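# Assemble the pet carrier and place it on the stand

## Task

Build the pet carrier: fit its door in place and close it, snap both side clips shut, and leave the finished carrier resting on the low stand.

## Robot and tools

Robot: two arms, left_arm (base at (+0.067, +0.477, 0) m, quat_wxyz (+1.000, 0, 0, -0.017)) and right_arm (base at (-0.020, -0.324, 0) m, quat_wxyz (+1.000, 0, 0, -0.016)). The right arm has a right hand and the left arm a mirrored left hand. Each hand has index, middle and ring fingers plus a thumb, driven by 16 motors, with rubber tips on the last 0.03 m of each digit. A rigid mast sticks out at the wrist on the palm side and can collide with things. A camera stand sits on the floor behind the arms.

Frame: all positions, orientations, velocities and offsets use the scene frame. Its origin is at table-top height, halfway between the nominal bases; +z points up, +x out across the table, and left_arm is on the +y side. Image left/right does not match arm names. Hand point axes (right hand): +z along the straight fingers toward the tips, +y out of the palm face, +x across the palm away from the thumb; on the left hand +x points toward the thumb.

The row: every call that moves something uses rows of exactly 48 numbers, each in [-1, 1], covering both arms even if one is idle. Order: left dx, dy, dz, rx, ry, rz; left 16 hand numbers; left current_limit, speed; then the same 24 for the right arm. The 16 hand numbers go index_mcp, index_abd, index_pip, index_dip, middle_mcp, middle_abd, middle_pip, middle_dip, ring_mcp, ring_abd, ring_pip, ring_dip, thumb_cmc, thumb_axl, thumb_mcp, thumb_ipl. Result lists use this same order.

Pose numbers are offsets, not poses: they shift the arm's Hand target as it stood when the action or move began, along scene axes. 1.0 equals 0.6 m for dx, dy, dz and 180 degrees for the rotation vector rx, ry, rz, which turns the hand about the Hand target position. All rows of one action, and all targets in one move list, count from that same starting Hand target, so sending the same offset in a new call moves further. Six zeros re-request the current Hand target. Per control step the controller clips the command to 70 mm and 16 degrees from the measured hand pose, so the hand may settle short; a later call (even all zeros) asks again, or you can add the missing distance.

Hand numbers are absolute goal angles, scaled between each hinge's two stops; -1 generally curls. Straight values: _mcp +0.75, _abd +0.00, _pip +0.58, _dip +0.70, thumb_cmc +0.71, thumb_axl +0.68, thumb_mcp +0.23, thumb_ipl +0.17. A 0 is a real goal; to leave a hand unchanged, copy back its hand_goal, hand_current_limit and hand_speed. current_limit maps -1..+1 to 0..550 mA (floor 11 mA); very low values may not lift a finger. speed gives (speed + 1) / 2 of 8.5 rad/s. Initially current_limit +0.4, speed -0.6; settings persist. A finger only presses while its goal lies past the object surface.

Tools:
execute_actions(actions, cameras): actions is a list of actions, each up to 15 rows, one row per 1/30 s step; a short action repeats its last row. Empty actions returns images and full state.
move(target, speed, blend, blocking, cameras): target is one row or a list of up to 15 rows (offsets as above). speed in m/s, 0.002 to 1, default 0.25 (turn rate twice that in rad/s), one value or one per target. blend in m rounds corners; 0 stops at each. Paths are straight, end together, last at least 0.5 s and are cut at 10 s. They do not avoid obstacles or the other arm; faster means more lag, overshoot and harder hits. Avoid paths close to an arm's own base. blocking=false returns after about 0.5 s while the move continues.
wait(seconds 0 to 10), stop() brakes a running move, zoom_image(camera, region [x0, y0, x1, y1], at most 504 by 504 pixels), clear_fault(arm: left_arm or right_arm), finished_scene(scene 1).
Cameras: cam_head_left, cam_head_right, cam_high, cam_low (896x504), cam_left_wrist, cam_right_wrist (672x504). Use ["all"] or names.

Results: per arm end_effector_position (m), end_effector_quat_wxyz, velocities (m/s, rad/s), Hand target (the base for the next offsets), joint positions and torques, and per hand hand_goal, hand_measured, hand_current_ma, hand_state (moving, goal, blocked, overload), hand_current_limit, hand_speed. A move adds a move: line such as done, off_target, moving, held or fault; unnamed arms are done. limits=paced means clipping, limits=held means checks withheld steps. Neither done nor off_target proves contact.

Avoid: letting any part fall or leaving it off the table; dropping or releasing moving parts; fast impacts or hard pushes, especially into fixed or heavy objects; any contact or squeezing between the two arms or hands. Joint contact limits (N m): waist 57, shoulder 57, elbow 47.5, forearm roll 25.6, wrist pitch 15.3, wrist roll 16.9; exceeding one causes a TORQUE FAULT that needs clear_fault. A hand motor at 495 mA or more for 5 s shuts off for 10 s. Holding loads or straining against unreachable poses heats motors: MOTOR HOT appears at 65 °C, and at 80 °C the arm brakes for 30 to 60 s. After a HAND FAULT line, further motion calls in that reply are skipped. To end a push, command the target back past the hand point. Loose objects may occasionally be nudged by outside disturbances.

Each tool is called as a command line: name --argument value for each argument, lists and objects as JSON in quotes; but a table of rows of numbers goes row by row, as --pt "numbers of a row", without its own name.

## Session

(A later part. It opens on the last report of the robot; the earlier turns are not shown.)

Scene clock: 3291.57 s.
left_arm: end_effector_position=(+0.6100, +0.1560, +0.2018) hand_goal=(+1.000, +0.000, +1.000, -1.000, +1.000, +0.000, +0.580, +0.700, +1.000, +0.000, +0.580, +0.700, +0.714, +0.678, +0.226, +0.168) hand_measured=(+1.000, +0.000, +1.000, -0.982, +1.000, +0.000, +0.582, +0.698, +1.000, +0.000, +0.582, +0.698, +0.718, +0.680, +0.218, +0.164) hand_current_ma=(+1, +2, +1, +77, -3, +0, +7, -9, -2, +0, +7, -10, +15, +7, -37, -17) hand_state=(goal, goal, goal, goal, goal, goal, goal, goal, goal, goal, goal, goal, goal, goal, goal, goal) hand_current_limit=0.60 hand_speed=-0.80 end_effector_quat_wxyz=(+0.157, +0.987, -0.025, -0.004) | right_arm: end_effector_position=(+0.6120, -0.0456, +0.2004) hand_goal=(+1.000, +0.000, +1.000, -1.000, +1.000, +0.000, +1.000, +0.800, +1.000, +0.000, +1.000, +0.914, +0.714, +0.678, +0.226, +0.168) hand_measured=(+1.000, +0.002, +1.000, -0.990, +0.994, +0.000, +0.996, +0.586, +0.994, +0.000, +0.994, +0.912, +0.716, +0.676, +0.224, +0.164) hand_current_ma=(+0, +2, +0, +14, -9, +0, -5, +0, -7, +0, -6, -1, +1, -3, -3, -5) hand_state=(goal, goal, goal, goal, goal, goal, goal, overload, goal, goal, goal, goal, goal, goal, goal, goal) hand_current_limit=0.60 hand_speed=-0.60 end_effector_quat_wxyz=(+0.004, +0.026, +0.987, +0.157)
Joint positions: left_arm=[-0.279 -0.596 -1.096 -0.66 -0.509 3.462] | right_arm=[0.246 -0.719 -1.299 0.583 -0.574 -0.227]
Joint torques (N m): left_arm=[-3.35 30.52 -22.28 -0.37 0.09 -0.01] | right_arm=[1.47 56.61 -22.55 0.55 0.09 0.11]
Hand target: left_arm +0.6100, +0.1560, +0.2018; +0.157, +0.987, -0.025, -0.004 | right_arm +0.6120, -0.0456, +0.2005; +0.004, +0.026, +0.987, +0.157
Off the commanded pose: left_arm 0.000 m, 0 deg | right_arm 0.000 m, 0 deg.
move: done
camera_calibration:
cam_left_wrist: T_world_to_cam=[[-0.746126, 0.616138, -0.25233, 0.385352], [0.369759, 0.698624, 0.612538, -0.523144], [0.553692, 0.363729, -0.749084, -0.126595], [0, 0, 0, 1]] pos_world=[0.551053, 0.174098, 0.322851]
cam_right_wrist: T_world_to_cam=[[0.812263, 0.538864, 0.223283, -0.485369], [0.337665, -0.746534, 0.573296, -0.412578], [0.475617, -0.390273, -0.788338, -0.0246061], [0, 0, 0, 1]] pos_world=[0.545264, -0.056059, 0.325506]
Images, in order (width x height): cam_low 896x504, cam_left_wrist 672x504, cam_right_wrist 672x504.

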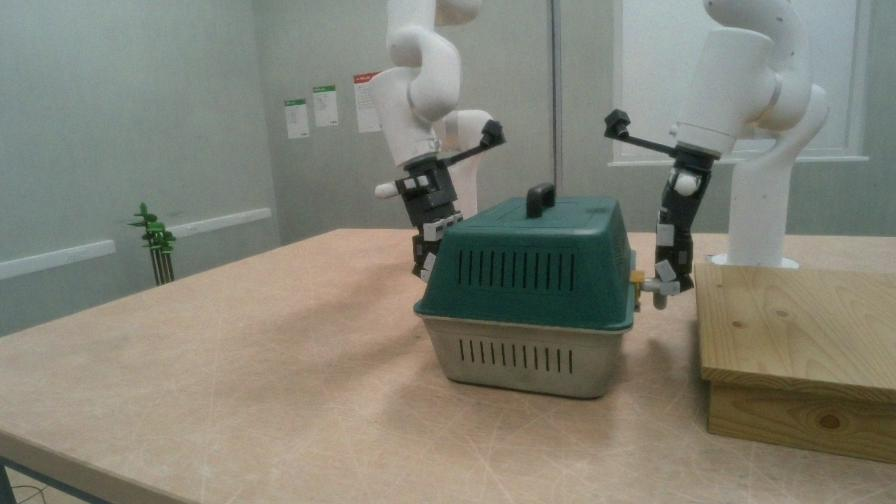

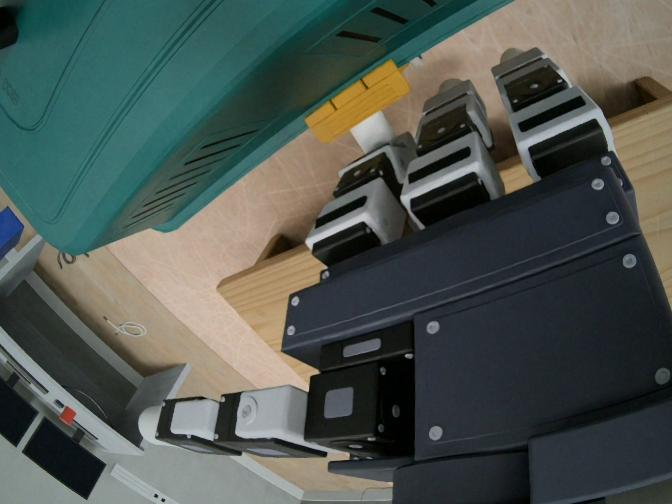

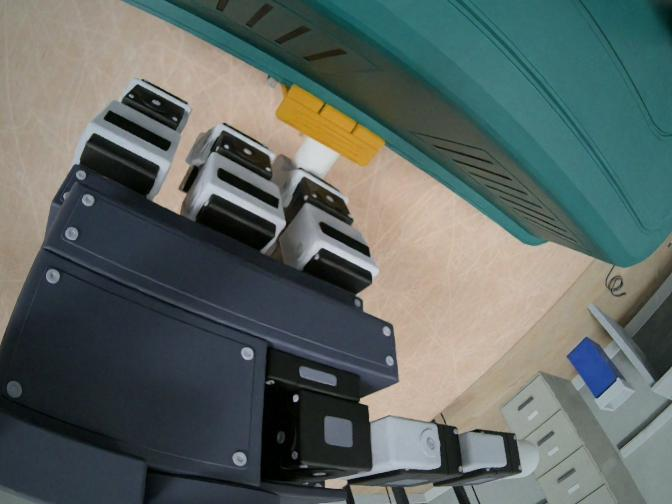

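move --pt "0 0 0 0 0 0 1 0 1 -1 1 0 0.58 0.70 1 0 0.58 0.70 0.714 0.678 0.226 0.168 0.6 -0.8 0 -0.025 0 0 0 0 1 0 1 -1 1 0 1 0.8 1 0 1 0.913 0.714 0.678 0.226 0.168 0.6 -0.6" --pt "0 0 0 0 0 0 1 0 1 -1 1 0 0.58 0.70 1 0 0.58 0.70 0.714 0.678 0.226 0.168 0.6 -0.8 0 -0.025 0.0117 0 0 0 1 0 1 -1 1 0 1 0.8 1 0 1 0.913 0.714 0.678 0.226 0.168 0.6 -0.6" --pt "0 0 0 0 0 0 1 0 1 -1 1 0 0.58 0.70 1 0 0.58 0.70 0.714 0.678 0.226 0.168 0.6 -0.8 0 -0.005 0.0117 0 0 0 1 0 1 -1 1 0 1 0.8 1 0 1 0.913 0.714 0.678 0.226 0.168 0.6 -0.6" --speed 0.02 --cameras '["cam_left_wrist","cam_right_wrist"]'

zoom_image --camera "cam_right_wrist" --region '[250, 60, 420, 200]'

Scene clock: 3334.80 s.
left_arm: end_effector_position=(+0.6100, +0.1560, +0.2018) hand_goal=(+1.000, +0.000, +1.000, -1.000, +1.000, +0.000, +0.580, +0.700, +1.000, +0.000, +0.580, +0.700, +0.714, +0.678, +0.226, +0.168) hand_measured=(+1.002, -0.004, +1.000, -0.980, +1.000, +0.000, +0.582, +0.698, +1.000, +0.000, +0.582, +0.698, +0.718, +0.680, +0.218, +0.164) hand_current_ma=(+7, -10, +2, +85, -3, +0, +7, -9, -2, +0, +7, -10, +15, +7, -37, -17) hand_state=(goal, goal, goal, blocked, goal, goal, goal, goal, goal, goal, goal, goal, goal, goal, goal, goal) hand_current_limit=0.60 hand_speed=-0.80 end_effector_quat_wxyz=(+0.157, +0.987, -0.025, -0.004) | right_arm: end_effector_position=(+0.6120, -0.0486, +0.2074) hand_goal=(+1.000, +0.000, +1.000, -1.000, +1.000, +0.000, +1.000, +0.800, +1.000, +0.000, +1.000, +0.914, +0.714, +0.678, +0.226, +0.168) hand_measured=(+1.002, +0.004, +1.000, -0.978, +0.994, +0.000, +0.996, +0.586, +0.994, +0.000, +0.994, +0.912, +0.716, +0.676, +0.224, +0.164) hand_current_ma=(+2, +3, +0, +45, -9, +0, -5, +0, -7, +0, -6, -1, +1, -3, -3, -5) hand_state=(goal, goal, goal, blocked, goal, goal, goal, overload, goal, goal, goal, goal, goal, goal, goal, goal) hand_current_limit=0.60 hand_speed=-0.60 end_effector_quat_wxyz=(+0.004, +0.026, +0.987, +0.157)
Joint positions: left_arm=[-0.279 -0.596 -1.096 -0.66 -0.509 3.462] | right_arm=[0.241 -0.707 -1.298 0.573 -0.584 -0.22]
Joint torques (N m): left_arm=[-10.28 30.87 -24.15 -1.49 -1 0.65] | right_arm=[8.67 59.54 -25.94 1.91 -1.12 -0.82]
Hand target: left_arm +0.6100, +0.1560, +0.2018; +0.157, +0.987, -0.025, -0.004 | right_arm +0.6120, -0.0486, +0.2075; +0.004, +0.026, +0.987, +0.157
Off the commanded pose: left_arm 0.000 m, 0 deg | right_arm 0.000 m, 0 deg.
move: done
camera_calibration:
cam_left_wrist: T_world_to_cam=[[-0.746146, 0.616125, -0.252303, 0.385356], [0.369687, 0.698577, 0.612635, -0.523128], [0.553713, 0.363842, -0.749013, -0.12665], [0, 0, 0, 1]] pos_world=[0.551053, 0.174098, 0.322851]
cam_right_wrist: T_world_to_cam=[[0.812244, 0.538905, 0.223251, -0.485292], [0.33771, -0.746504, 0.573309, -0.418858], [0.475617, -0.390272, -0.788337, -0.0202589], [0, 0, 0, 1]] pos_world=[0.545264, -0.0590592, 0.332506]
Images, in order (width x height): cam_left_wrist 672x504, cam_right_wrist 672x504.

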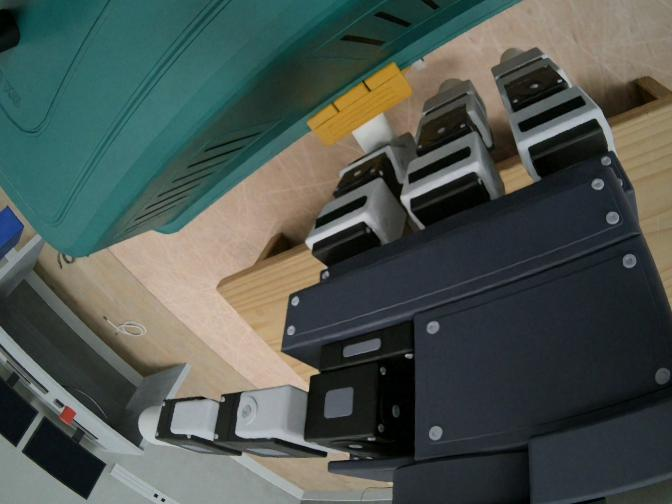

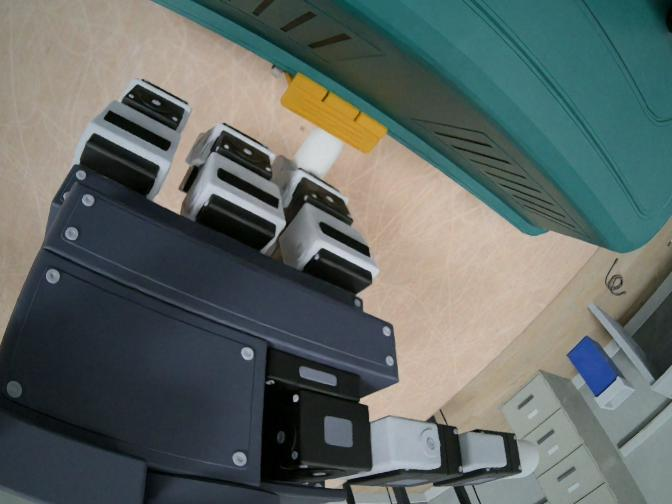

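Scaled by 2.965 from the camera's 672x504 image, which has a finer 960x720 frame.

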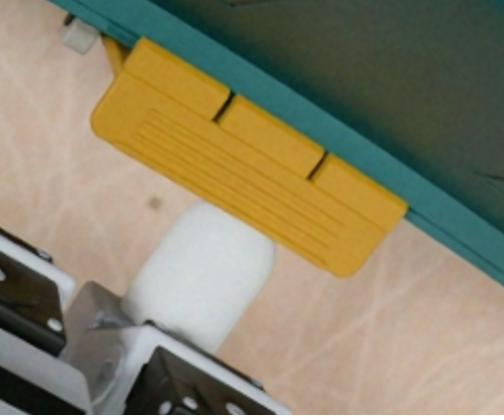

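move --target '[0,0,0,0,0,0, 1,0,1,-1, 1,0,0.58,0.70, 1,0,0.58,0.70, 0.714,0.678,0.226,0.168, 0.6,-0.8, 0,0.008,0,0,0,0, 1,0,1,-1, 1,0,1,0.8, 1,0,1,0.913, 0.714,0.678,0.226,0.168, 0.6,-0.6]' --speed 0.01 --cameras '["cam_left_wrist","cam_right_wrist"]'

zoom_image --camera "cam_right_wrist" --region '[250, 60, 420, 200]'

Scene clock: 3341.73 s.
left_arm: end_effector_position=(+0.6100, +0.1560, +0.2018) hand_goal=(+1.000, +0.000, +1.000, -1.000, +1.000, +0.000, +0.580, +0.700, +1.000, +0.000, +0.580, +0.700, +0.714, +0.678, +0.226, +0.168) hand_measured=(+1.000, -0.004, +1.000, -0.978, +1.000, +0.000, +0.582, +0.698, +1.000, +0.000, +0.582, +0.698, +0.718, +0.680, +0.218, +0.164) hand_current_ma=(+2, -9, +1, +95, -3, +0, +7, -9, -2, +0, +7, -10, +15, +7, -37, -17) hand_state=(goal, goal, goal, blocked, goal, goal, goal, goal, goal, goal, goal, goal, goal, goal, goal, goal) hand_current_limit=0.60 hand_speed=-0.80 end_effector_quat_wxyz=(+0.157, +0.987, -0.025, -0.004) | right_arm: end_effector_position=(+0.6120, -0.0438, +0.2075) hand_goal=(+1.000, +0.000, +1.000, -1.000, +1.000, +0.000, +1.000, +0.800, +1.000, +0.000, +1.000, +0.914, +0.714, +0.678, +0.226, +0.168) hand_measured=(+1.000, +0.002, +1.000, -0.972, +0.994, +0.000, +0.996, +0.586, +0.994, +0.000, +0.994, +0.912, +0.716, +0.676, +0.224, +0.164) hand_current_ma=(+0, +2, +0, +59, -9, +0, -5, +0, -7, +0, -6, -1, +1, -3, -3, -5) hand_state=(goal, goal, goal, blocked, goal, goal, goal, overload, goal, goal, goal, goal, goal, goal, goal, goal) hand_current_limit=0.60 hand_speed=-0.60 end_effector_quat_wxyz=(+0.004, +0.026, +0.987, +0.157)
Joint positions: left_arm=[-0.279 -0.596 -1.096 -0.66 -0.509 3.462] | right_arm=[0.249 -0.709 -1.302 0.573 -0.583 -0.212]
Joint torques (N m): left_arm=[-0.33 32.42 -20.99 -0.42 0.07 0.03] | right_arm=[3.49 59.37 -24.01 0.82 0.14 -0.01]
Hand target: left_arm +0.6100, +0.1560, +0.2018; +0.157, +0.987, -0.025, -0.004 | right_arm +0.6120, -0.0438, +0.2075; +0.004, +0.026, +0.987, +0.157
Off the commanded pose: left_arm 0.000 m, 0 deg | right_arm 0.000 m, 0 deg.
move: done
camera_calibration:
cam_left_wrist: T_world_to_cam=[[-0.746098, 0.61619, -0.252285, 0.385312], [0.369815, 0.698578, 0.612557, -0.523173], [0.553692, 0.363728, -0.749084, -0.126596], [0, 0, 0, 1]] pos_world=[0.551053, 0.174098, 0.322851]
cam_right_wrist: T_world_to_cam=[[0.812237, 0.538885, 0.223325, -0.487901], [0.337701, -0.746564, 0.573237, -0.415249], [0.475635, -0.390187, -0.788369, -0.0183805], [0, 0, 0, 1]] pos_world=[0.545264, -0.0542594, 0.332506]
Images, in order (width x height): cam_left_wrist 672x504, cam_right_wrist 672x504.

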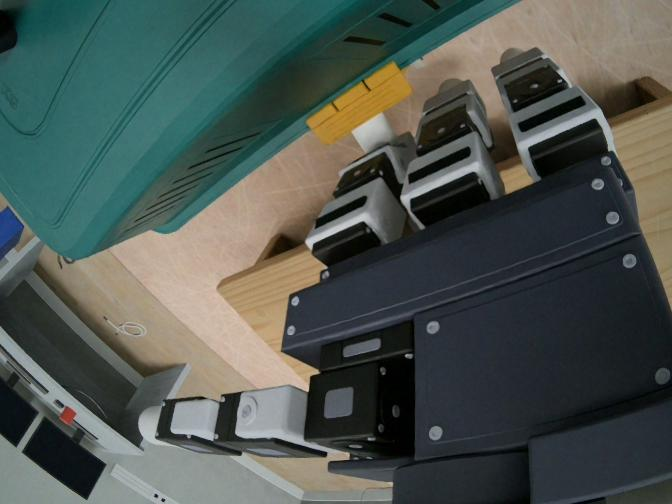

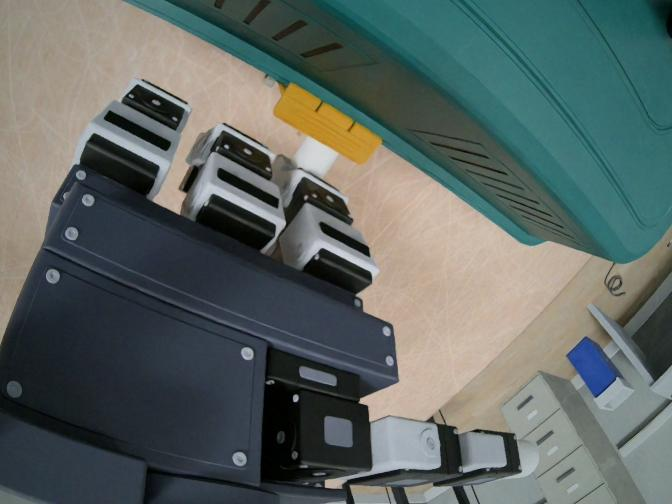

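Scaled by 2.965 from the camera's 672x504 image, which has a finer 960x720 frame.

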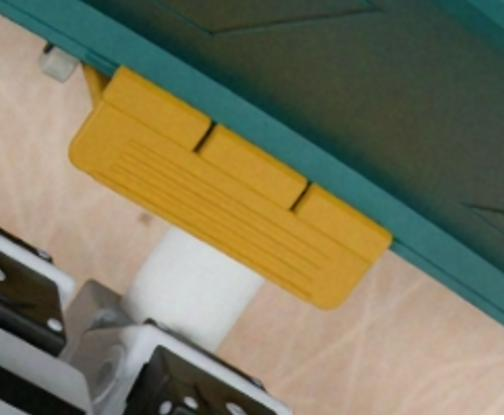

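move --target '[0,0,0,0,0,0, 1,0,1,-1, 1,0,0.58,0.70, 1,0,0.58,0.70, 0.714,0.678,0.226,0.168, 0.6,-0.8, 0,0.006,0,0,0,0, 1,0,1,-1, 1,0,1,0.8, 1,0,1,0.913, 0.714,0.678,0.226,0.168, 0.6,-0.6]' --speed 0.01 --cameras '["cam_left_wrist","cam_right_wrist","cam_head_right"]'

zoom_image --camera "cam_right_wrist" --region '[250, 60, 420, 200]'

zoom_image --camera "cam_left_wrist" --region '[280, 30, 440, 150]'

Scene clock: 3352.20 s.
left_arm: end_effector_position=(+0.6100, +0.1561, +0.2018) hand_goal=(+1.000, +0.000, +1.000, -1.000, +1.000, +0.000, +0.580, +0.700, +1.000, +0.000, +0.580, +0.700, +0.714, +0.678, +0.226, +0.168) hand_measured=(+1.002, -0.004, +1.000, -0.978, +1.000, +0.000, +0.582, +0.698, +1.000, +0.000, +0.582, +0.698, +0.718, +0.680, +0.218, +0.164) hand_current_ma=(+4, -11, +1, +95, -3, +0, +7, -9, -2, +0, +7, -10, +15, +7, -37, -17) hand_state=(goal, goal, goal, blocked, goal, goal, goal, goal, goal, goal, goal, goal, goal, goal, goal, goal) hand_current_limit=0.60 hand_speed=-0.80 end_effector_quat_wxyz=(+0.157, +0.987, -0.025, -0.004) | right_arm: end_effector_position=(+0.6120, -0.0402, +0.2075) hand_goal=(+1.000, +0.000, +1.000, -1.000, +1.000, +0.000, +1.000, +0.800, +1.000, +0.000, +1.000, +0.914, +0.714, +0.678, +0.226, +0.168) hand_measured=(+1.002, +0.004, +1.000, -0.972, +0.994, +0.000, +0.996, +0.586, +0.994, +0.000, +0.994, +0.912, +0.716, +0.676, +0.224, +0.164) hand_current_ma=(+1, +3, +0, +59, -9, +0, -5, +0, -7, +0, -6, -1, +1, -3, -3, -5) hand_state=(goal, goal, goal, blocked, goal, goal, goal, overload, goal, goal, goal, goal, goal, goal, goal, goal) hand_current_limit=0.60 hand_speed=-0.60 end_effector_quat_wxyz=(+0.004, +0.026, +0.987, +0.157)
Joint positions: left_arm=[-0.279 -0.596 -1.096 -0.66 -0.509 3.462] | right_arm=[0.255 -0.711 -1.304 0.573 -0.582 -0.206]
Joint torques (N m): left_arm=[-5.76 31.83 -23.3 -1.2 -0.47 0.3] | right_arm=[8.35 58.9 -24.59 1.13 -0.75 -0.53]
Hand target: left_arm +0.6100, +0.1560, +0.2018; +0.157, +0.987, -0.025, -0.004 | right_arm +0.6120, -0.0402, +0.2075; +0.004, +0.026, +0.987, +0.157
Off the commanded pose: left_arm 0.000 m, 0 deg | right_arm 0.000 m, 0 deg.
move: done
camera_calibration:
cam_left_wrist: T_world_to_cam=[[-0.746164, 0.61609, -0.252333, 0.385382], [0.369651, 0.698607, 0.612623, -0.523109], [0.553712, 0.363843, -0.749014, -0.12665], [0, 0, 0, 1]] pos_world=[0.551053, 0.174098, 0.322851]
cam_right_wrist: T_world_to_cam=[[0.812278, 0.538813, 0.22335, -0.489821], [0.337548, -0.746536, 0.573364, -0.412592], [0.475674, -0.39034, -0.788269, -0.0170771], [0, 0, 0, 1]] pos_world=[0.545264, -0.0507586, 0.332506]
Images, in order (width x height): cam_head_right 896x504, cam_left_wrist 672x504, cam_right_wrist 672x504.

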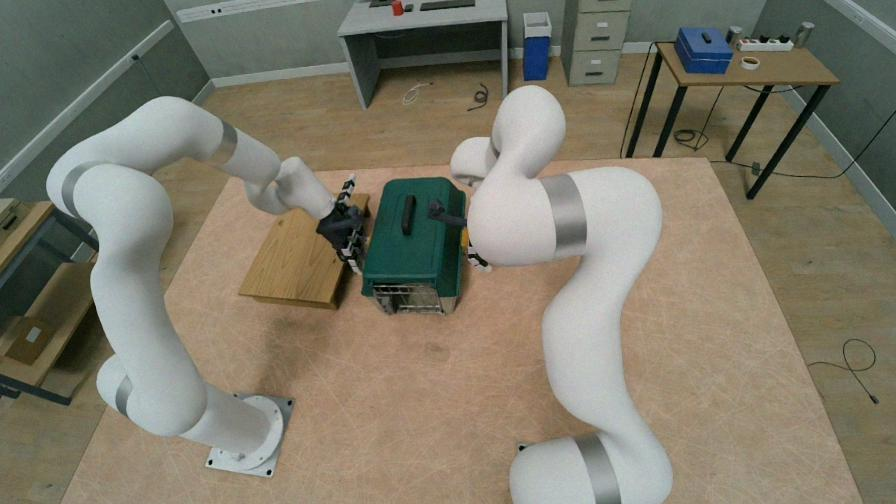

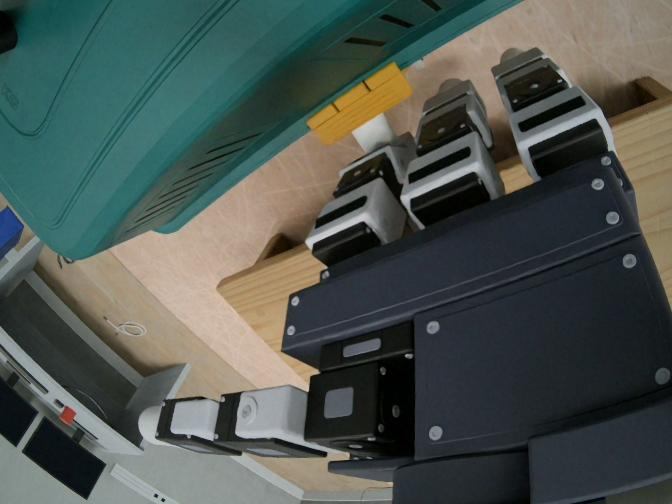

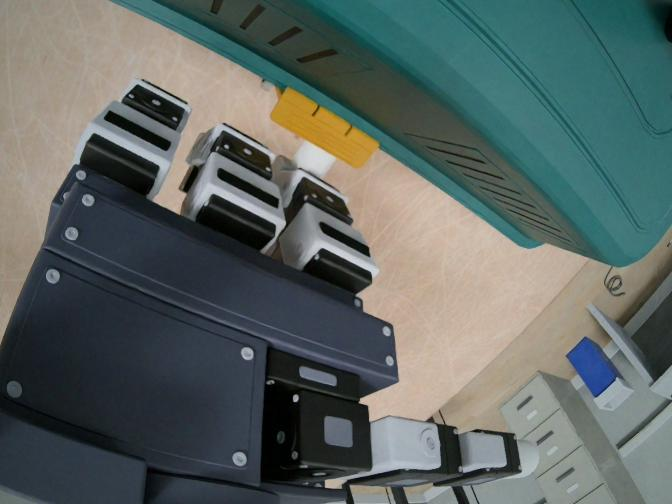

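Scaled by 2.965 from the camera's 672x504 image, which has a finer 960x720 frame.

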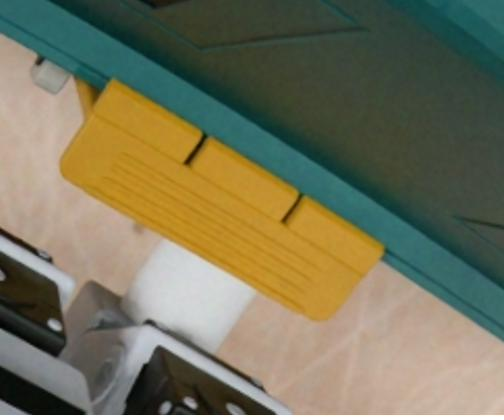

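Scaled by 3.150 from the camera's 672x504 image, which has a finer 960x720 frame.

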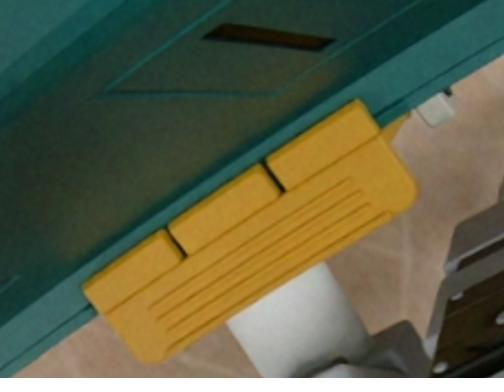

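move --target '[0,0,0,0,0,0, 1,0,1,-1, 1,0,0.58,0.70, 1,0,0.58,0.70, 0.714,0.678,0.226,0.168, 0.6,-0.8, 0,0.005,0,0,0,0, 1,0,1,-1, 1,0,1,0.8, 1,0,1,0.913, 0.714,0.678,0.226,0.168, 0.6,-0.6]' --speed 0.01 --cameras '["cam_left_wrist","cam_right_wrist"]'

zoom_image --camera "cam_right_wrist" --region '[250, 60, 420, 200]'

Scene clock: 3371.63 s.
left_arm: end_effector_position=(+0.6100, +0.1561, +0.2018) hand_goal=(+1.000, +0.000, +1.000, -1.000, +1.000, +0.000, +0.580, +0.700, +1.000, +0.000, +0.580, +0.700, +0.714, +0.678, +0.226, +0.168) hand_measured=(+1.004, -0.010, +1.002, -0.976, +1.000, +0.000, +0.582, +0.698, +1.000, +0.000, +0.582, +0.698, +0.718, +0.680, +0.218, +0.164) hand_current_ma=(+14, -35, +5, +97, -3, +0, +7, -9, -2, +0, +7, -10, +15, +7, -37, -17) hand_state=(goal, goal, goal, blocked, goal, goal, goal, goal, goal, goal, goal, goal, goal, goal, goal, goal) hand_current_limit=0.60 hand_speed=-0.80 end_effector_quat_wxyz=(+0.157, +0.987, -0.025, -0.004) | right_arm: end_effector_position=(+0.6120, -0.0372, +0.2075) hand_goal=(+1.000, +0.000, +1.000, -1.000, +1.000, +0.000, +1.000, +0.800, +1.000, +0.000, +1.000, +0.914, +0.714, +0.678, +0.226, +0.168) hand_measured=(+1.004, +0.010, +1.002, -0.972, +0.994, +0.000, +0.996, +0.586, +0.994, +0.000, +0.994, +0.912, +0.716, +0.676, +0.224, +0.164) hand_current_ma=(+4, +13, +1, +59, -9, +0, -5, +0, -7, +0, -6, -1, +1, -3, -3, -5) hand_state=(goal, goal, goal, blocked, goal, goal, goal, overload, goal, goal, goal, goal, goal, goal, goal, goal) hand_current_limit=0.60 hand_speed=-0.60 end_effector_quat_wxyz=(+0.004, +0.026, +0.987, +0.157)
Joint positions: left_arm=[-0.279 -0.596 -1.096 -0.66 -0.509 3.462] | right_arm=[0.259 -0.712 -1.307 0.573 -0.582 -0.201]
Joint torques (N m): left_arm=[-17.08 31.45 -27.57 -2.21 -1.62 0.96] | right_arm=[18.72 60.46 -26.9 3.51 -2.2 -1.7]
Hand target: left_arm +0.6100, +0.1560, +0.2018; +0.157, +0.987, -0.025, -0.004 | right_arm +0.6120, -0.0372, +0.2075; +0.004, +0.026, +0.987, +0.157
Off the commanded pose: left_arm 0.000 m, 0 deg | right_arm 0.000 m, 0 deg.
move: done
camera_calibration:
cam_left_wrist: T_world_to_cam=[[-0.746164, 0.61609, -0.252333, 0.385382], [0.369651, 0.698607, 0.612623, -0.523109], [0.553712, 0.363843, -0.749014, -0.12665], [0, 0, 0, 1]] pos_world=[0.551053, 0.174098, 0.322851]
cam_right_wrist: T_world_to_cam=[[0.812278, 0.538813, 0.22335, -0.491438], [0.337548, -0.746536, 0.573364, -0.410353], [0.475674, -0.39034, -0.788269, -0.0159061], [0, 0, 0, 1]] pos_world=[0.545264, -0.0477586, 0.332506]
Images, in order (width x height): cam_left_wrist 672x504, cam_right_wrist 672x504.

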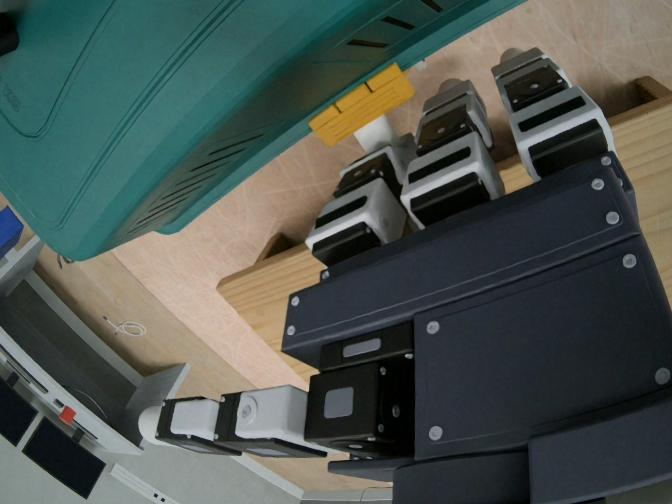

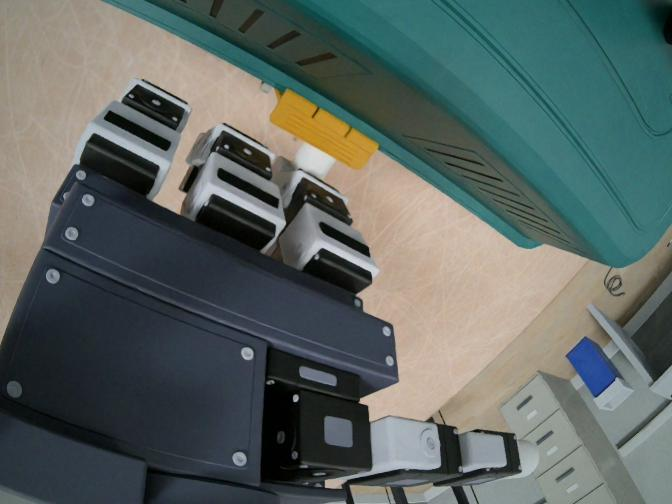

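Scaled by 2.965 from the camera's 672x504 image, which has a finer 960x720 frame.

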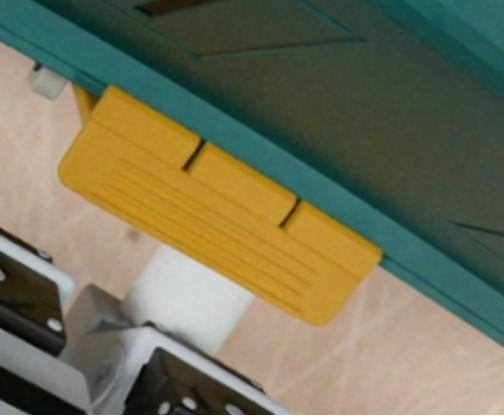

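move --target '[0,0,0,0,0,0, 1,0,1,-1, 1,0,0.58,0.70, 1,0,0.58,0.70, 0.714,0.678,0.226,0.168, 0.6,-0.8, 0,0.005,0,0,0,0, 1,0,1,-1, 1,0,1,0.8, 1,0,1,0.913, 0.714,0.678,0.226,0.168, 0.6,-0.6]' --speed 0.01 --cameras '["cam_left_wrist","cam_right_wrist"]'

zoom_image --camera "cam_right_wrist" --region '[250, 60, 420, 200]'

Scene clock: 3378.93 s.
left_arm: end_effector_position=(+0.6100, +0.1561, +0.2018) hand_goal=(+1.000, +0.000, +1.000, -1.000, +1.000, +0.000, +0.580, +0.700, +1.000, +0.000, +0.580, +0.700, +0.714, +0.678, +0.226, +0.168) hand_measured=(+1.004, -0.014, +1.002, -0.974, +1.000, +0.000, +0.582, +0.698, +1.000, +0.000, +0.582, +0.698, +0.718, +0.680, +0.218, +0.164) hand_current_ma=(+17, -46, +6, +107, -3, +0, +7, -9, -3, +0, +7, -10, +14, +7, -37, -17) hand_state=(goal, goal, goal, blocked, goal, goal, goal, goal, goal, goal, goal, goal, goal, goal, goal, goal) hand_current_limit=0.60 hand_speed=-0.80 end_effector_quat_wxyz=(+0.157, +0.987, -0.025, -0.004) | right_arm: end_effector_position=(+0.6120, -0.0342, +0.2075) hand_goal=(+1.000, +0.000, +1.000, -1.000, +1.000, +0.000, +1.000, +0.800, +1.000, +0.000, +1.000, +0.914, +0.714, +0.678, +0.226, +0.168) hand_measured=(+1.004, +0.016, +1.002, -0.956, +0.994, +0.000, +0.996, +0.586, +0.994, +0.000, +0.996, +0.912, +0.716, +0.676, +0.224, +0.164) hand_current_ma=(+5, +21, +1, +108, -8, +0, -5, +0, -6, +0, -5, -1, +1, -3, -3, -5) hand_state=(goal, goal, goal, blocked, goal, goal, goal, overload, goal, goal, goal, goal, goal, goal, goal, goal) hand_current_limit=0.60 hand_speed=-0.60 end_effector_quat_wxyz=(+0.004, +0.026, +0.987, +0.157)
Joint positions: left_arm=[-0.279 -0.596 -1.096 -0.66 -0.509 3.462] | right_arm=[0.264 -0.714 -1.309 0.572 -0.581 -0.196]
Joint torques (N m): left_arm=[-18.79 33.15 -27.98 -2.85 -1.82 1.1] | right_arm=[22.19 62.91 -28.51 3.21 -2.32 -1.85]
Hand target: left_arm +0.6100, +0.1560, +0.2018; +0.157, +0.987, -0.025, -0.004 | right_arm +0.6120, -0.0342, +0.2075; +0.004, +0.026, +0.987, +0.157
Off the commanded pose: left_arm 0.000 m, 0 deg | right_arm 0.000 m, 0 deg.
move: done
camera_calibration:
cam_left_wrist: T_world_to_cam=[[-0.746164, 0.61609, -0.252333, 0.385382], [0.369651, 0.698607, 0.612623, -0.523109], [0.553712, 0.363843, -0.749014, -0.12665], [0, 0, 0, 1]] pos_world=[0.551053, 0.174098, 0.322851]
cam_right_wrist: T_world_to_cam=[[0.812278, 0.538813, 0.22335, -0.493054], [0.337548, -0.746536, 0.573364, -0.408113], [0.475674, -0.39034, -0.788269, -0.0147351], [0, 0, 0, 1]] pos_world=[0.545264, -0.0447586, 0.332506]
Images, in order (width x height): cam_left_wrist 672x504, cam_right_wrist 672x504.

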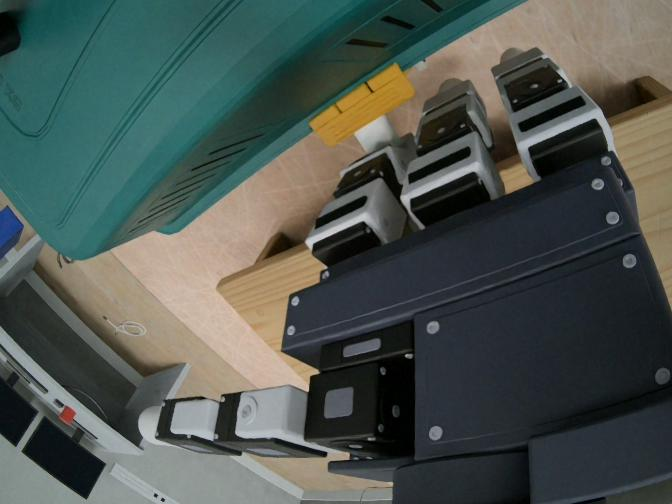

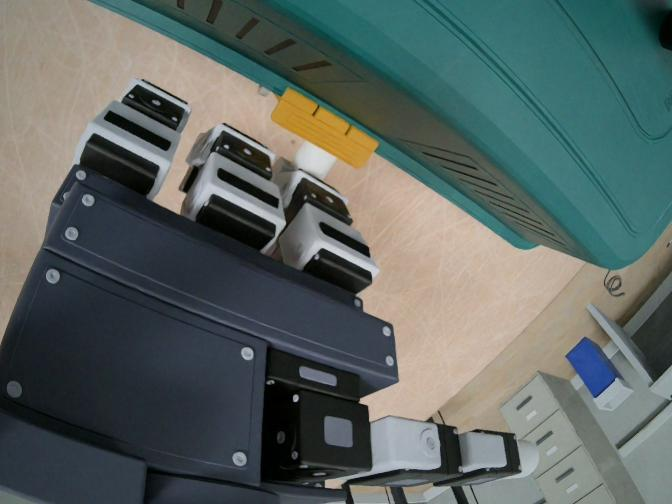

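Scaled by 2.965 from the camera's 672x504 image, which has a finer 960x720 frame.

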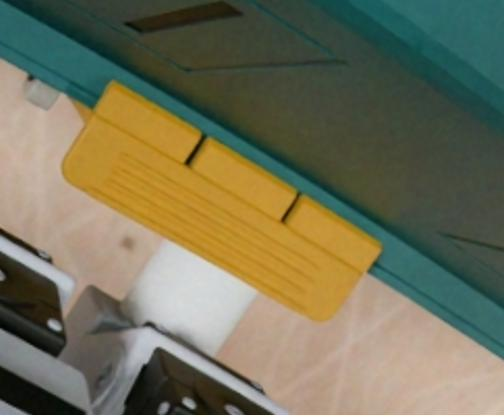

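move --pt "0 0 0 0 0 0 1 0 1 -1 1 0 0.58 0.70 1 0 0.58 0.70 0.714 0.678 0.226 0.168 0.6 -0.8 0 -0.02 0 0 0 0 1 0 1 -1 1 0 1 0.8 1 0 1 0.913 0.714 0.678 0.226 0.168 0.6 -0.6" --pt "0 0.025 0 0 0 0 1 0 1 -1 1 0 0.58 0.70 1 0 0.58 0.70 0.714 0.678 0.226 0.168 0.6 -0.8 0 -0.04 0 0 0 0 1 0 1 -1 1 0 1 0.8 1 0 1 0.913 0.714 0.678 0.226 0.168 0.6 -0.6" --speed 0.02 --cameras '["cam_left_wrist","cam_right_wrist","cam_low"]'

zoom_image --camera "cam_right_wrist" --region '[250, 30, 420, 170]'

zoom_image --camera "cam_left_wrist" --region '[280, 10, 440, 150]'

zoom_image --camera "cam_low" --region '[600, 230, 700, 340]'

Scene clock: 3390.80 s.
left_arm: end_effector_position=(+0.6100, +0.1710, +0.2018) hand_goal=(+1.000, +0.000, +1.000, -1.000, +1.000, +0.000, +0.580, +0.700, +1.000, +0.000, +0.580, +0.700, +0.714, +0.678, +0.226, +0.168) hand_measured=(+1.000, -0.004, +1.000, -0.996, +1.000, +0.000, +0.582, +0.698, +1.000, +0.000, +0.582, +0.698, +0.718, +0.680, +0.218, +0.164) hand_current_ma=(+1, -11, +1, +14, -3, +0, +7, -9, -3, +0, +7, -10, +14, +7, -37, -17) hand_state=(goal, goal, goal, goal, goal, goal, goal, goal, goal, goal, goal, goal, goal, goal, goal, goal) hand_current_limit=0.60 hand_speed=-0.80 end_effector_quat_wxyz=(+0.157, +0.987, -0.025, -0.004) | right_arm: end_effector_position=(+0.6120, -0.0582, +0.2075) hand_goal=(+1.000, +0.000, +1.000, -1.000, +1.000, +0.000, +1.000, +0.800, +1.000, +0.000, +1.000, +0.914, +0.714, +0.678, +0.226, +0.168) hand_measured=(+1.000, +0.002, +1.000, -0.996, +0.994, +0.000, +0.996, +0.586, +0.994, +0.000, +0.996, +0.912, +0.716, +0.676, +0.224, +0.164) hand_current_ma=(+0, +1, +0, +3, -8, +0, -5, +0, -6, +0, -5, -1, +1, -3, -3, -5) hand_state=(goal, goal, goal, goal, goal, goal, goal, overload, goal, goal, goal, goal, goal, goal, goal, goal) hand_current_limit=0.60 hand_speed=-0.60 end_effector_quat_wxyz=(+0.004, +0.026, +0.987, +0.157)
Joint positions: left_arm=[-0.253 -0.588 -1.082 -0.661 -0.512 3.489] | right_arm=[0.226 -0.703 -1.291 0.574 -0.587 -0.236]
Joint torques (N m): left_arm=[1.68 30.83 -18.8 -0.47 -0.1 0.15] | right_arm=[-1.62 56.99 -20.35 1.23 -0.18 -0.24]
Hand target: left_arm +0.6100, +0.1710, +0.2018; +0.157, +0.987, -0.025, -0.004 | right_arm +0.6120, -0.0582, +0.2075; +0.004, +0.026, +0.987, +0.157
Off the commanded pose: left_arm 0.000 m, 0 deg | right_arm 0.000 m, 0 deg.
move: done
camera_calibration:
cam_left_wrist: T_world_to_cam=[[-0.746112, 0.616147, -0.25235, 0.376107], [0.369726, 0.698603, 0.612583, -0.533615], [0.553733, 0.363755, -0.749041, -0.132093], [0, 0, 0, 1]] pos_world=[0.551053, 0.189098, 0.322851]
cam_right_wrist: T_world_to_cam=[[0.812206, 0.538936, 0.223316, -0.480117], [0.337693, -0.746491, 0.573336, -0.426023], [0.475694, -0.390254, -0.7883, -0.0240593], [0, 0, 0, 1]] pos_world=[0.545264, -0.0686593, 0.332506]
Images, in order (width x height): cam_low 896x504, cam_left_wrist 672x504, cam_right_wrist 672x504.

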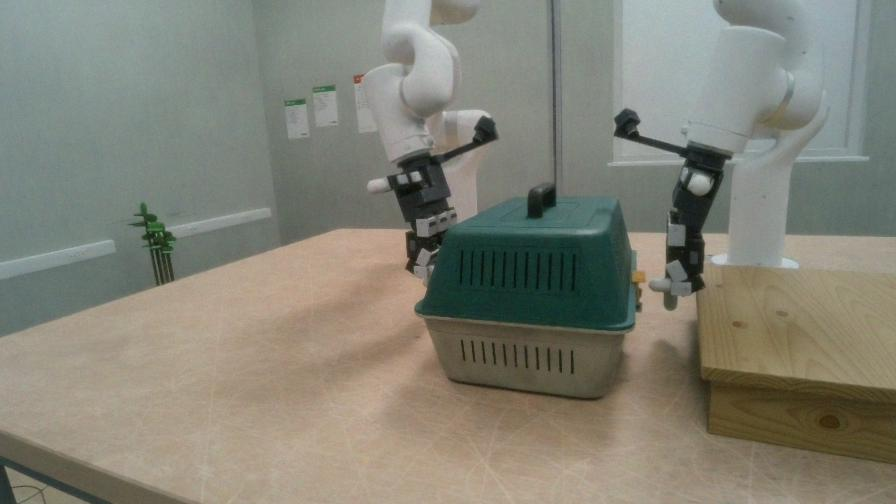

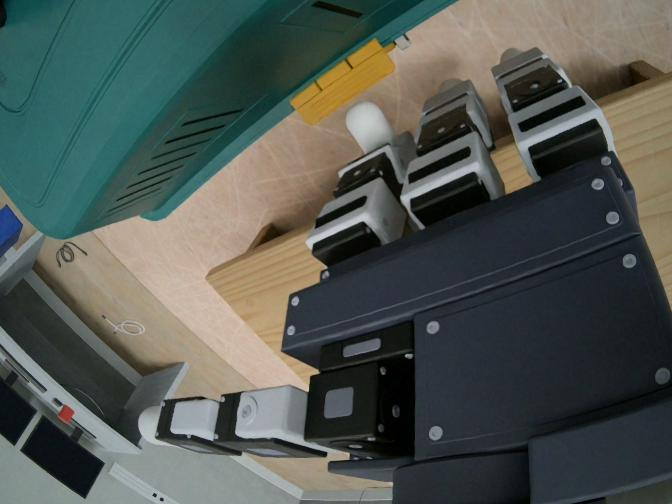

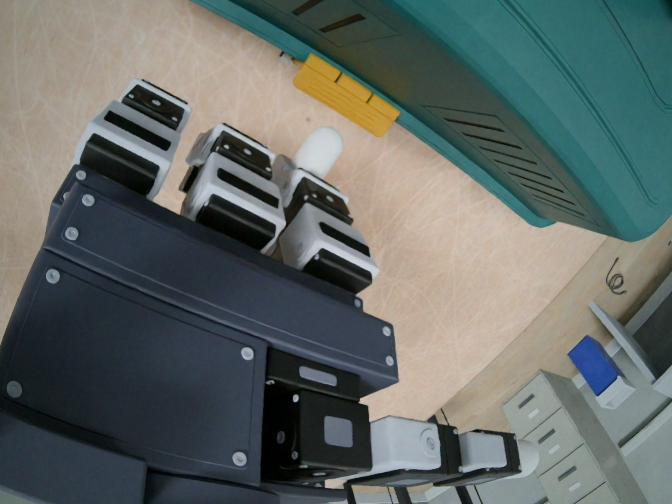

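Scaled by 2.965 from the camera's 672x504 image, which has a finer 960x720 frame.

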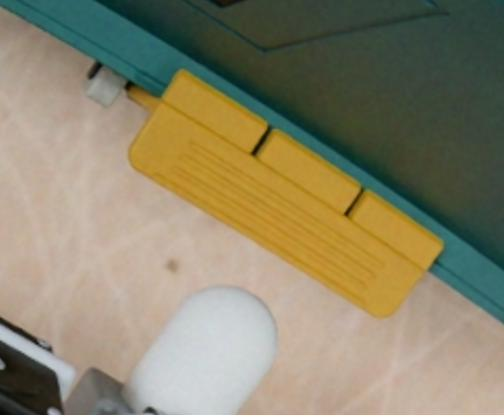

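Scaled by 3.150 from the camera's 672x504 image, which has a finer 960x720 frame.

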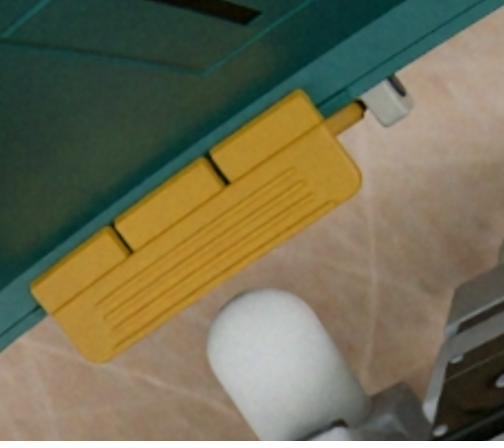

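Scaled by 4.582 from the camera's 896x504 image, which has a finer 1280x720 frame.

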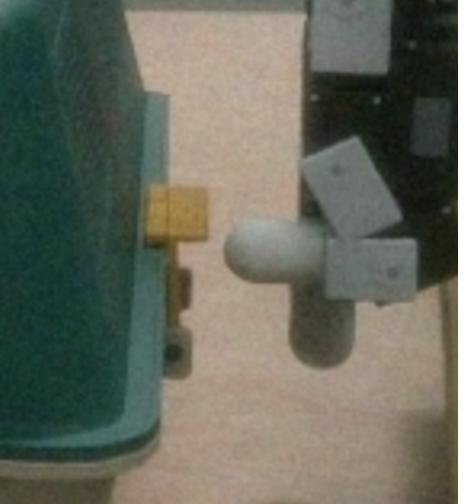

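move --pt "0 0.05 0 0 0 0 1 0 1 -1 1 0 0.58 0.70 1 0 0.58 0.70 0.714 0.678 0.226 0.168 0.6 -0.8 0 -0.08 0 0 0 0 1 0 1 -1 1 0 1 0.8 1 0 1 0.913 0.714 0.678 0.226 0.168 0.6 -0.6" --pt "0 0.09 0.36 0 0 0 1 0 1 -1 1 0 0.58 0.70 1 0 0.58 0.70 0.714 0.678 0.226 0.168 0.6 -0.8 -0.267 -0.317 0.317 0 0 0 1 0 1 -1 1 0 1 0.8 1 0 1 0.913 0.714 0.678 0.226 0.168 0.6 -0.6" --speed '[0.08,0.2]' --blend '[0.01,0]' --cameras '["cam_left_wrist","cam_low","cam_high","cam_head_left"]'

Scene clock: 3456.60 s.
left_arm: end_effector_position=(+0.6100, +0.2250, +0.4177) hand_goal=(+1.000, +0.000, +1.000, -1.000, +1.000, +0.000, +0.580, +0.700, +1.000, +0.000, +0.580, +0.700, +0.714, +0.678, +0.226, +0.168) hand_measured=(+1.000, -0.004, +1.000, -0.996, +0.994, +0.000, +0.576, +0.698, +0.996, +0.000, +0.578, +0.698, +0.718, +0.680, +0.218, +0.164) hand_current_ma=(+0, -10, +1, +13, -20, +2, -11, -9, -16, +0, -11, -11, +14, +7, -37, -17) hand_state=(goal, goal, goal, goal, goal, goal, goal, goal, goal, goal, goal, goal, goal, goal, goal, goal) hand_current_limit=0.60 hand_speed=-0.80 end_effector_quat_wxyz=(+0.157, +0.987, -0.025, -0.004) | right_arm: end_effector_position=(+0.4518, -0.2484, +0.3976) hand_goal=(+1.000, +0.000, +1.000, -1.000, +1.000, +0.000, +1.000, +0.800, +1.000, +0.000, +1.000, +0.914, +0.714, +0.678, +0.226, +0.168) hand_measured=(+1.000, +0.002, +1.000, -0.996, +0.994, +0.000, +0.996, +0.586, +0.996, +0.000, +0.996, +0.912, +0.716, +0.676, +0.224, +0.164) hand_current_ma=(+0, +1, +0, +3, -7, +0, -5, +0, -6, +0, -5, -1, +1, -3, -3, -5) hand_state=(goal, goal, goal, goal, goal, goal, goal, overload, goal, goal, goal, goal, goal, goal, goal, goal) hand_current_limit=0.60 hand_speed=-0.60 end_effector_quat_wxyz=(+0.004, +0.026, +0.987, +0.157)
Joint positions: left_arm=[-0.157 -0.279 -1.201 -0.397 -0.915 3.244] | right_arm=[-0.13 -0.077 -0.918 0.399 -0.916 -0.367]
Joint torques (N m): left_arm=[0.2 25.64 -24.84 0.1 0.08 -0.01] | right_arm=[-1.45 31.79 -22.31 0.21 -0.24 -0.24]
Hand target: left_arm +0.6100, +0.2250, +0.4178; +0.157, +0.987, -0.025, -0.004 | right_arm +0.4518, -0.2484, +0.3977; +0.004, +0.026, +0.987, +0.157
Off the commanded pose: left_arm 0.000 m, 0 deg | right_arm 0.000 m, 0 deg.
move: done
camera_calibration:
cam_left_wrist: T_world_to_cam=[[-0.746138, 0.616164, -0.252229, 0.397287], [0.369837, 0.698591, 0.612529, -0.703687], [0.553623, 0.363748, -0.749126, 0.0101652], [0, 0, 0, 1]] pos_world=[0.551053, 0.243098, 0.53885]
Images, in order (width x height): cam_head_left 896x504, cam_high 896x504, cam_low 896x504, cam_left_wrist 672x504.

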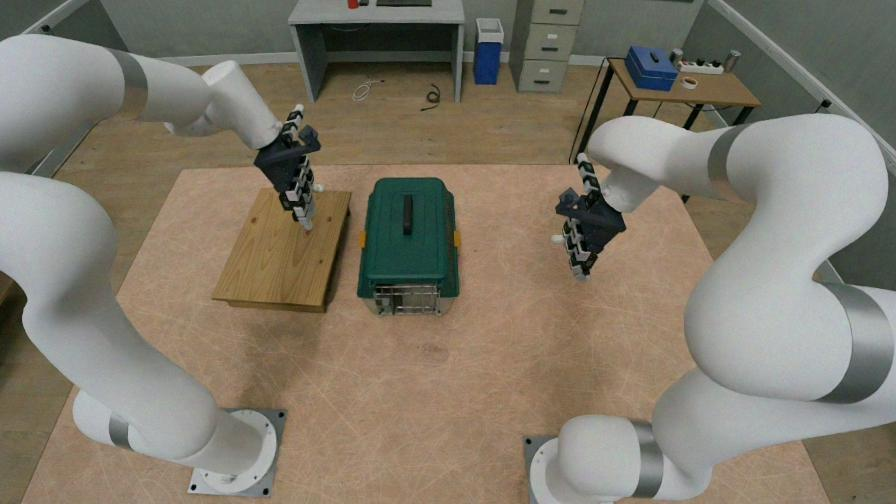

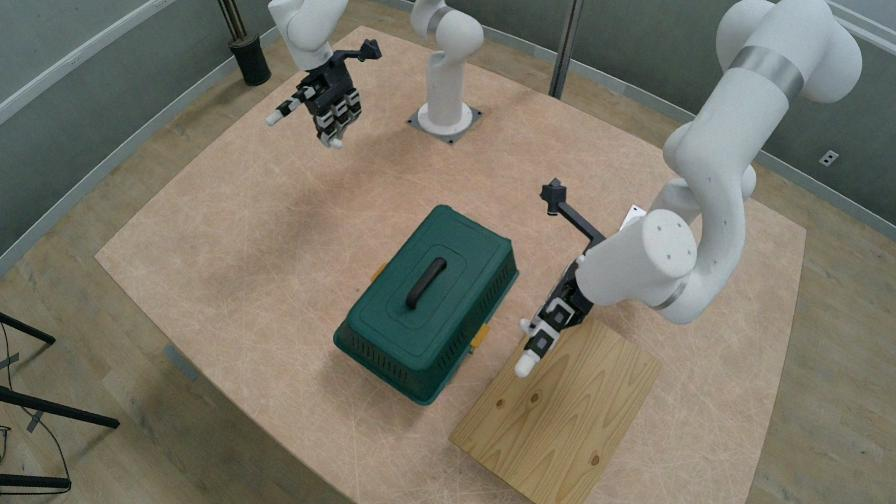

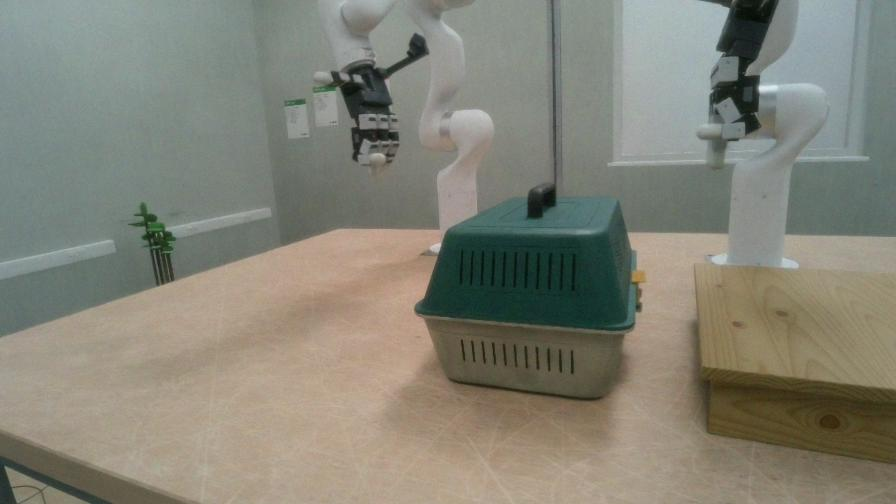

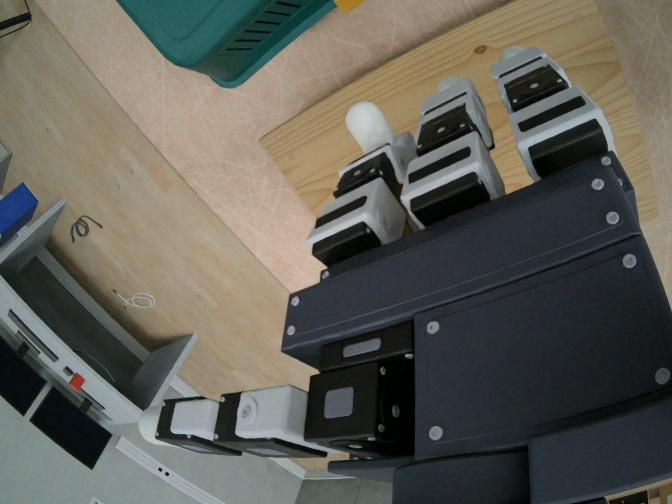

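zoom_image --camera "cam_head_left" --region '[340, 160, 480, 330]'

zoom_image --camera "cam_high" --region '[320, 190, 530, 420]'

Scaled by 2.965 from the camera's 896x504 image, which has a finer 1280x720 frame.

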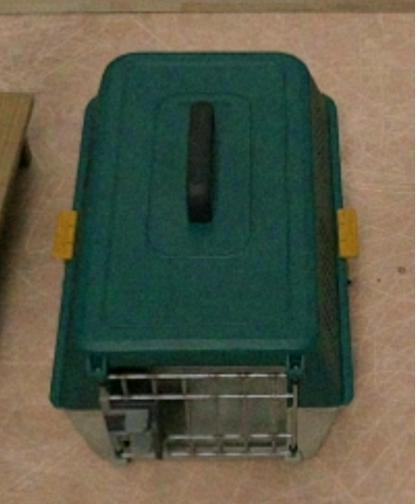

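Scaled by 2.191 from the camera's 896x504 image, which has a finer 1280x720 frame.

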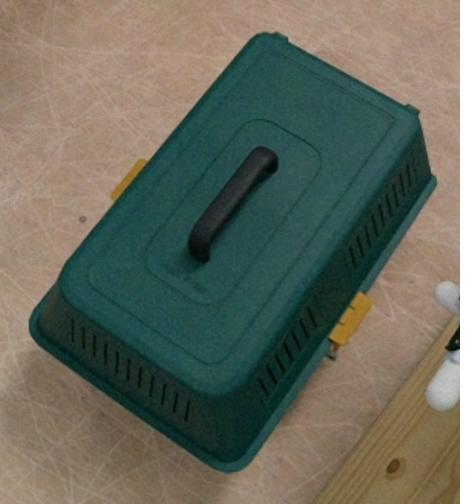

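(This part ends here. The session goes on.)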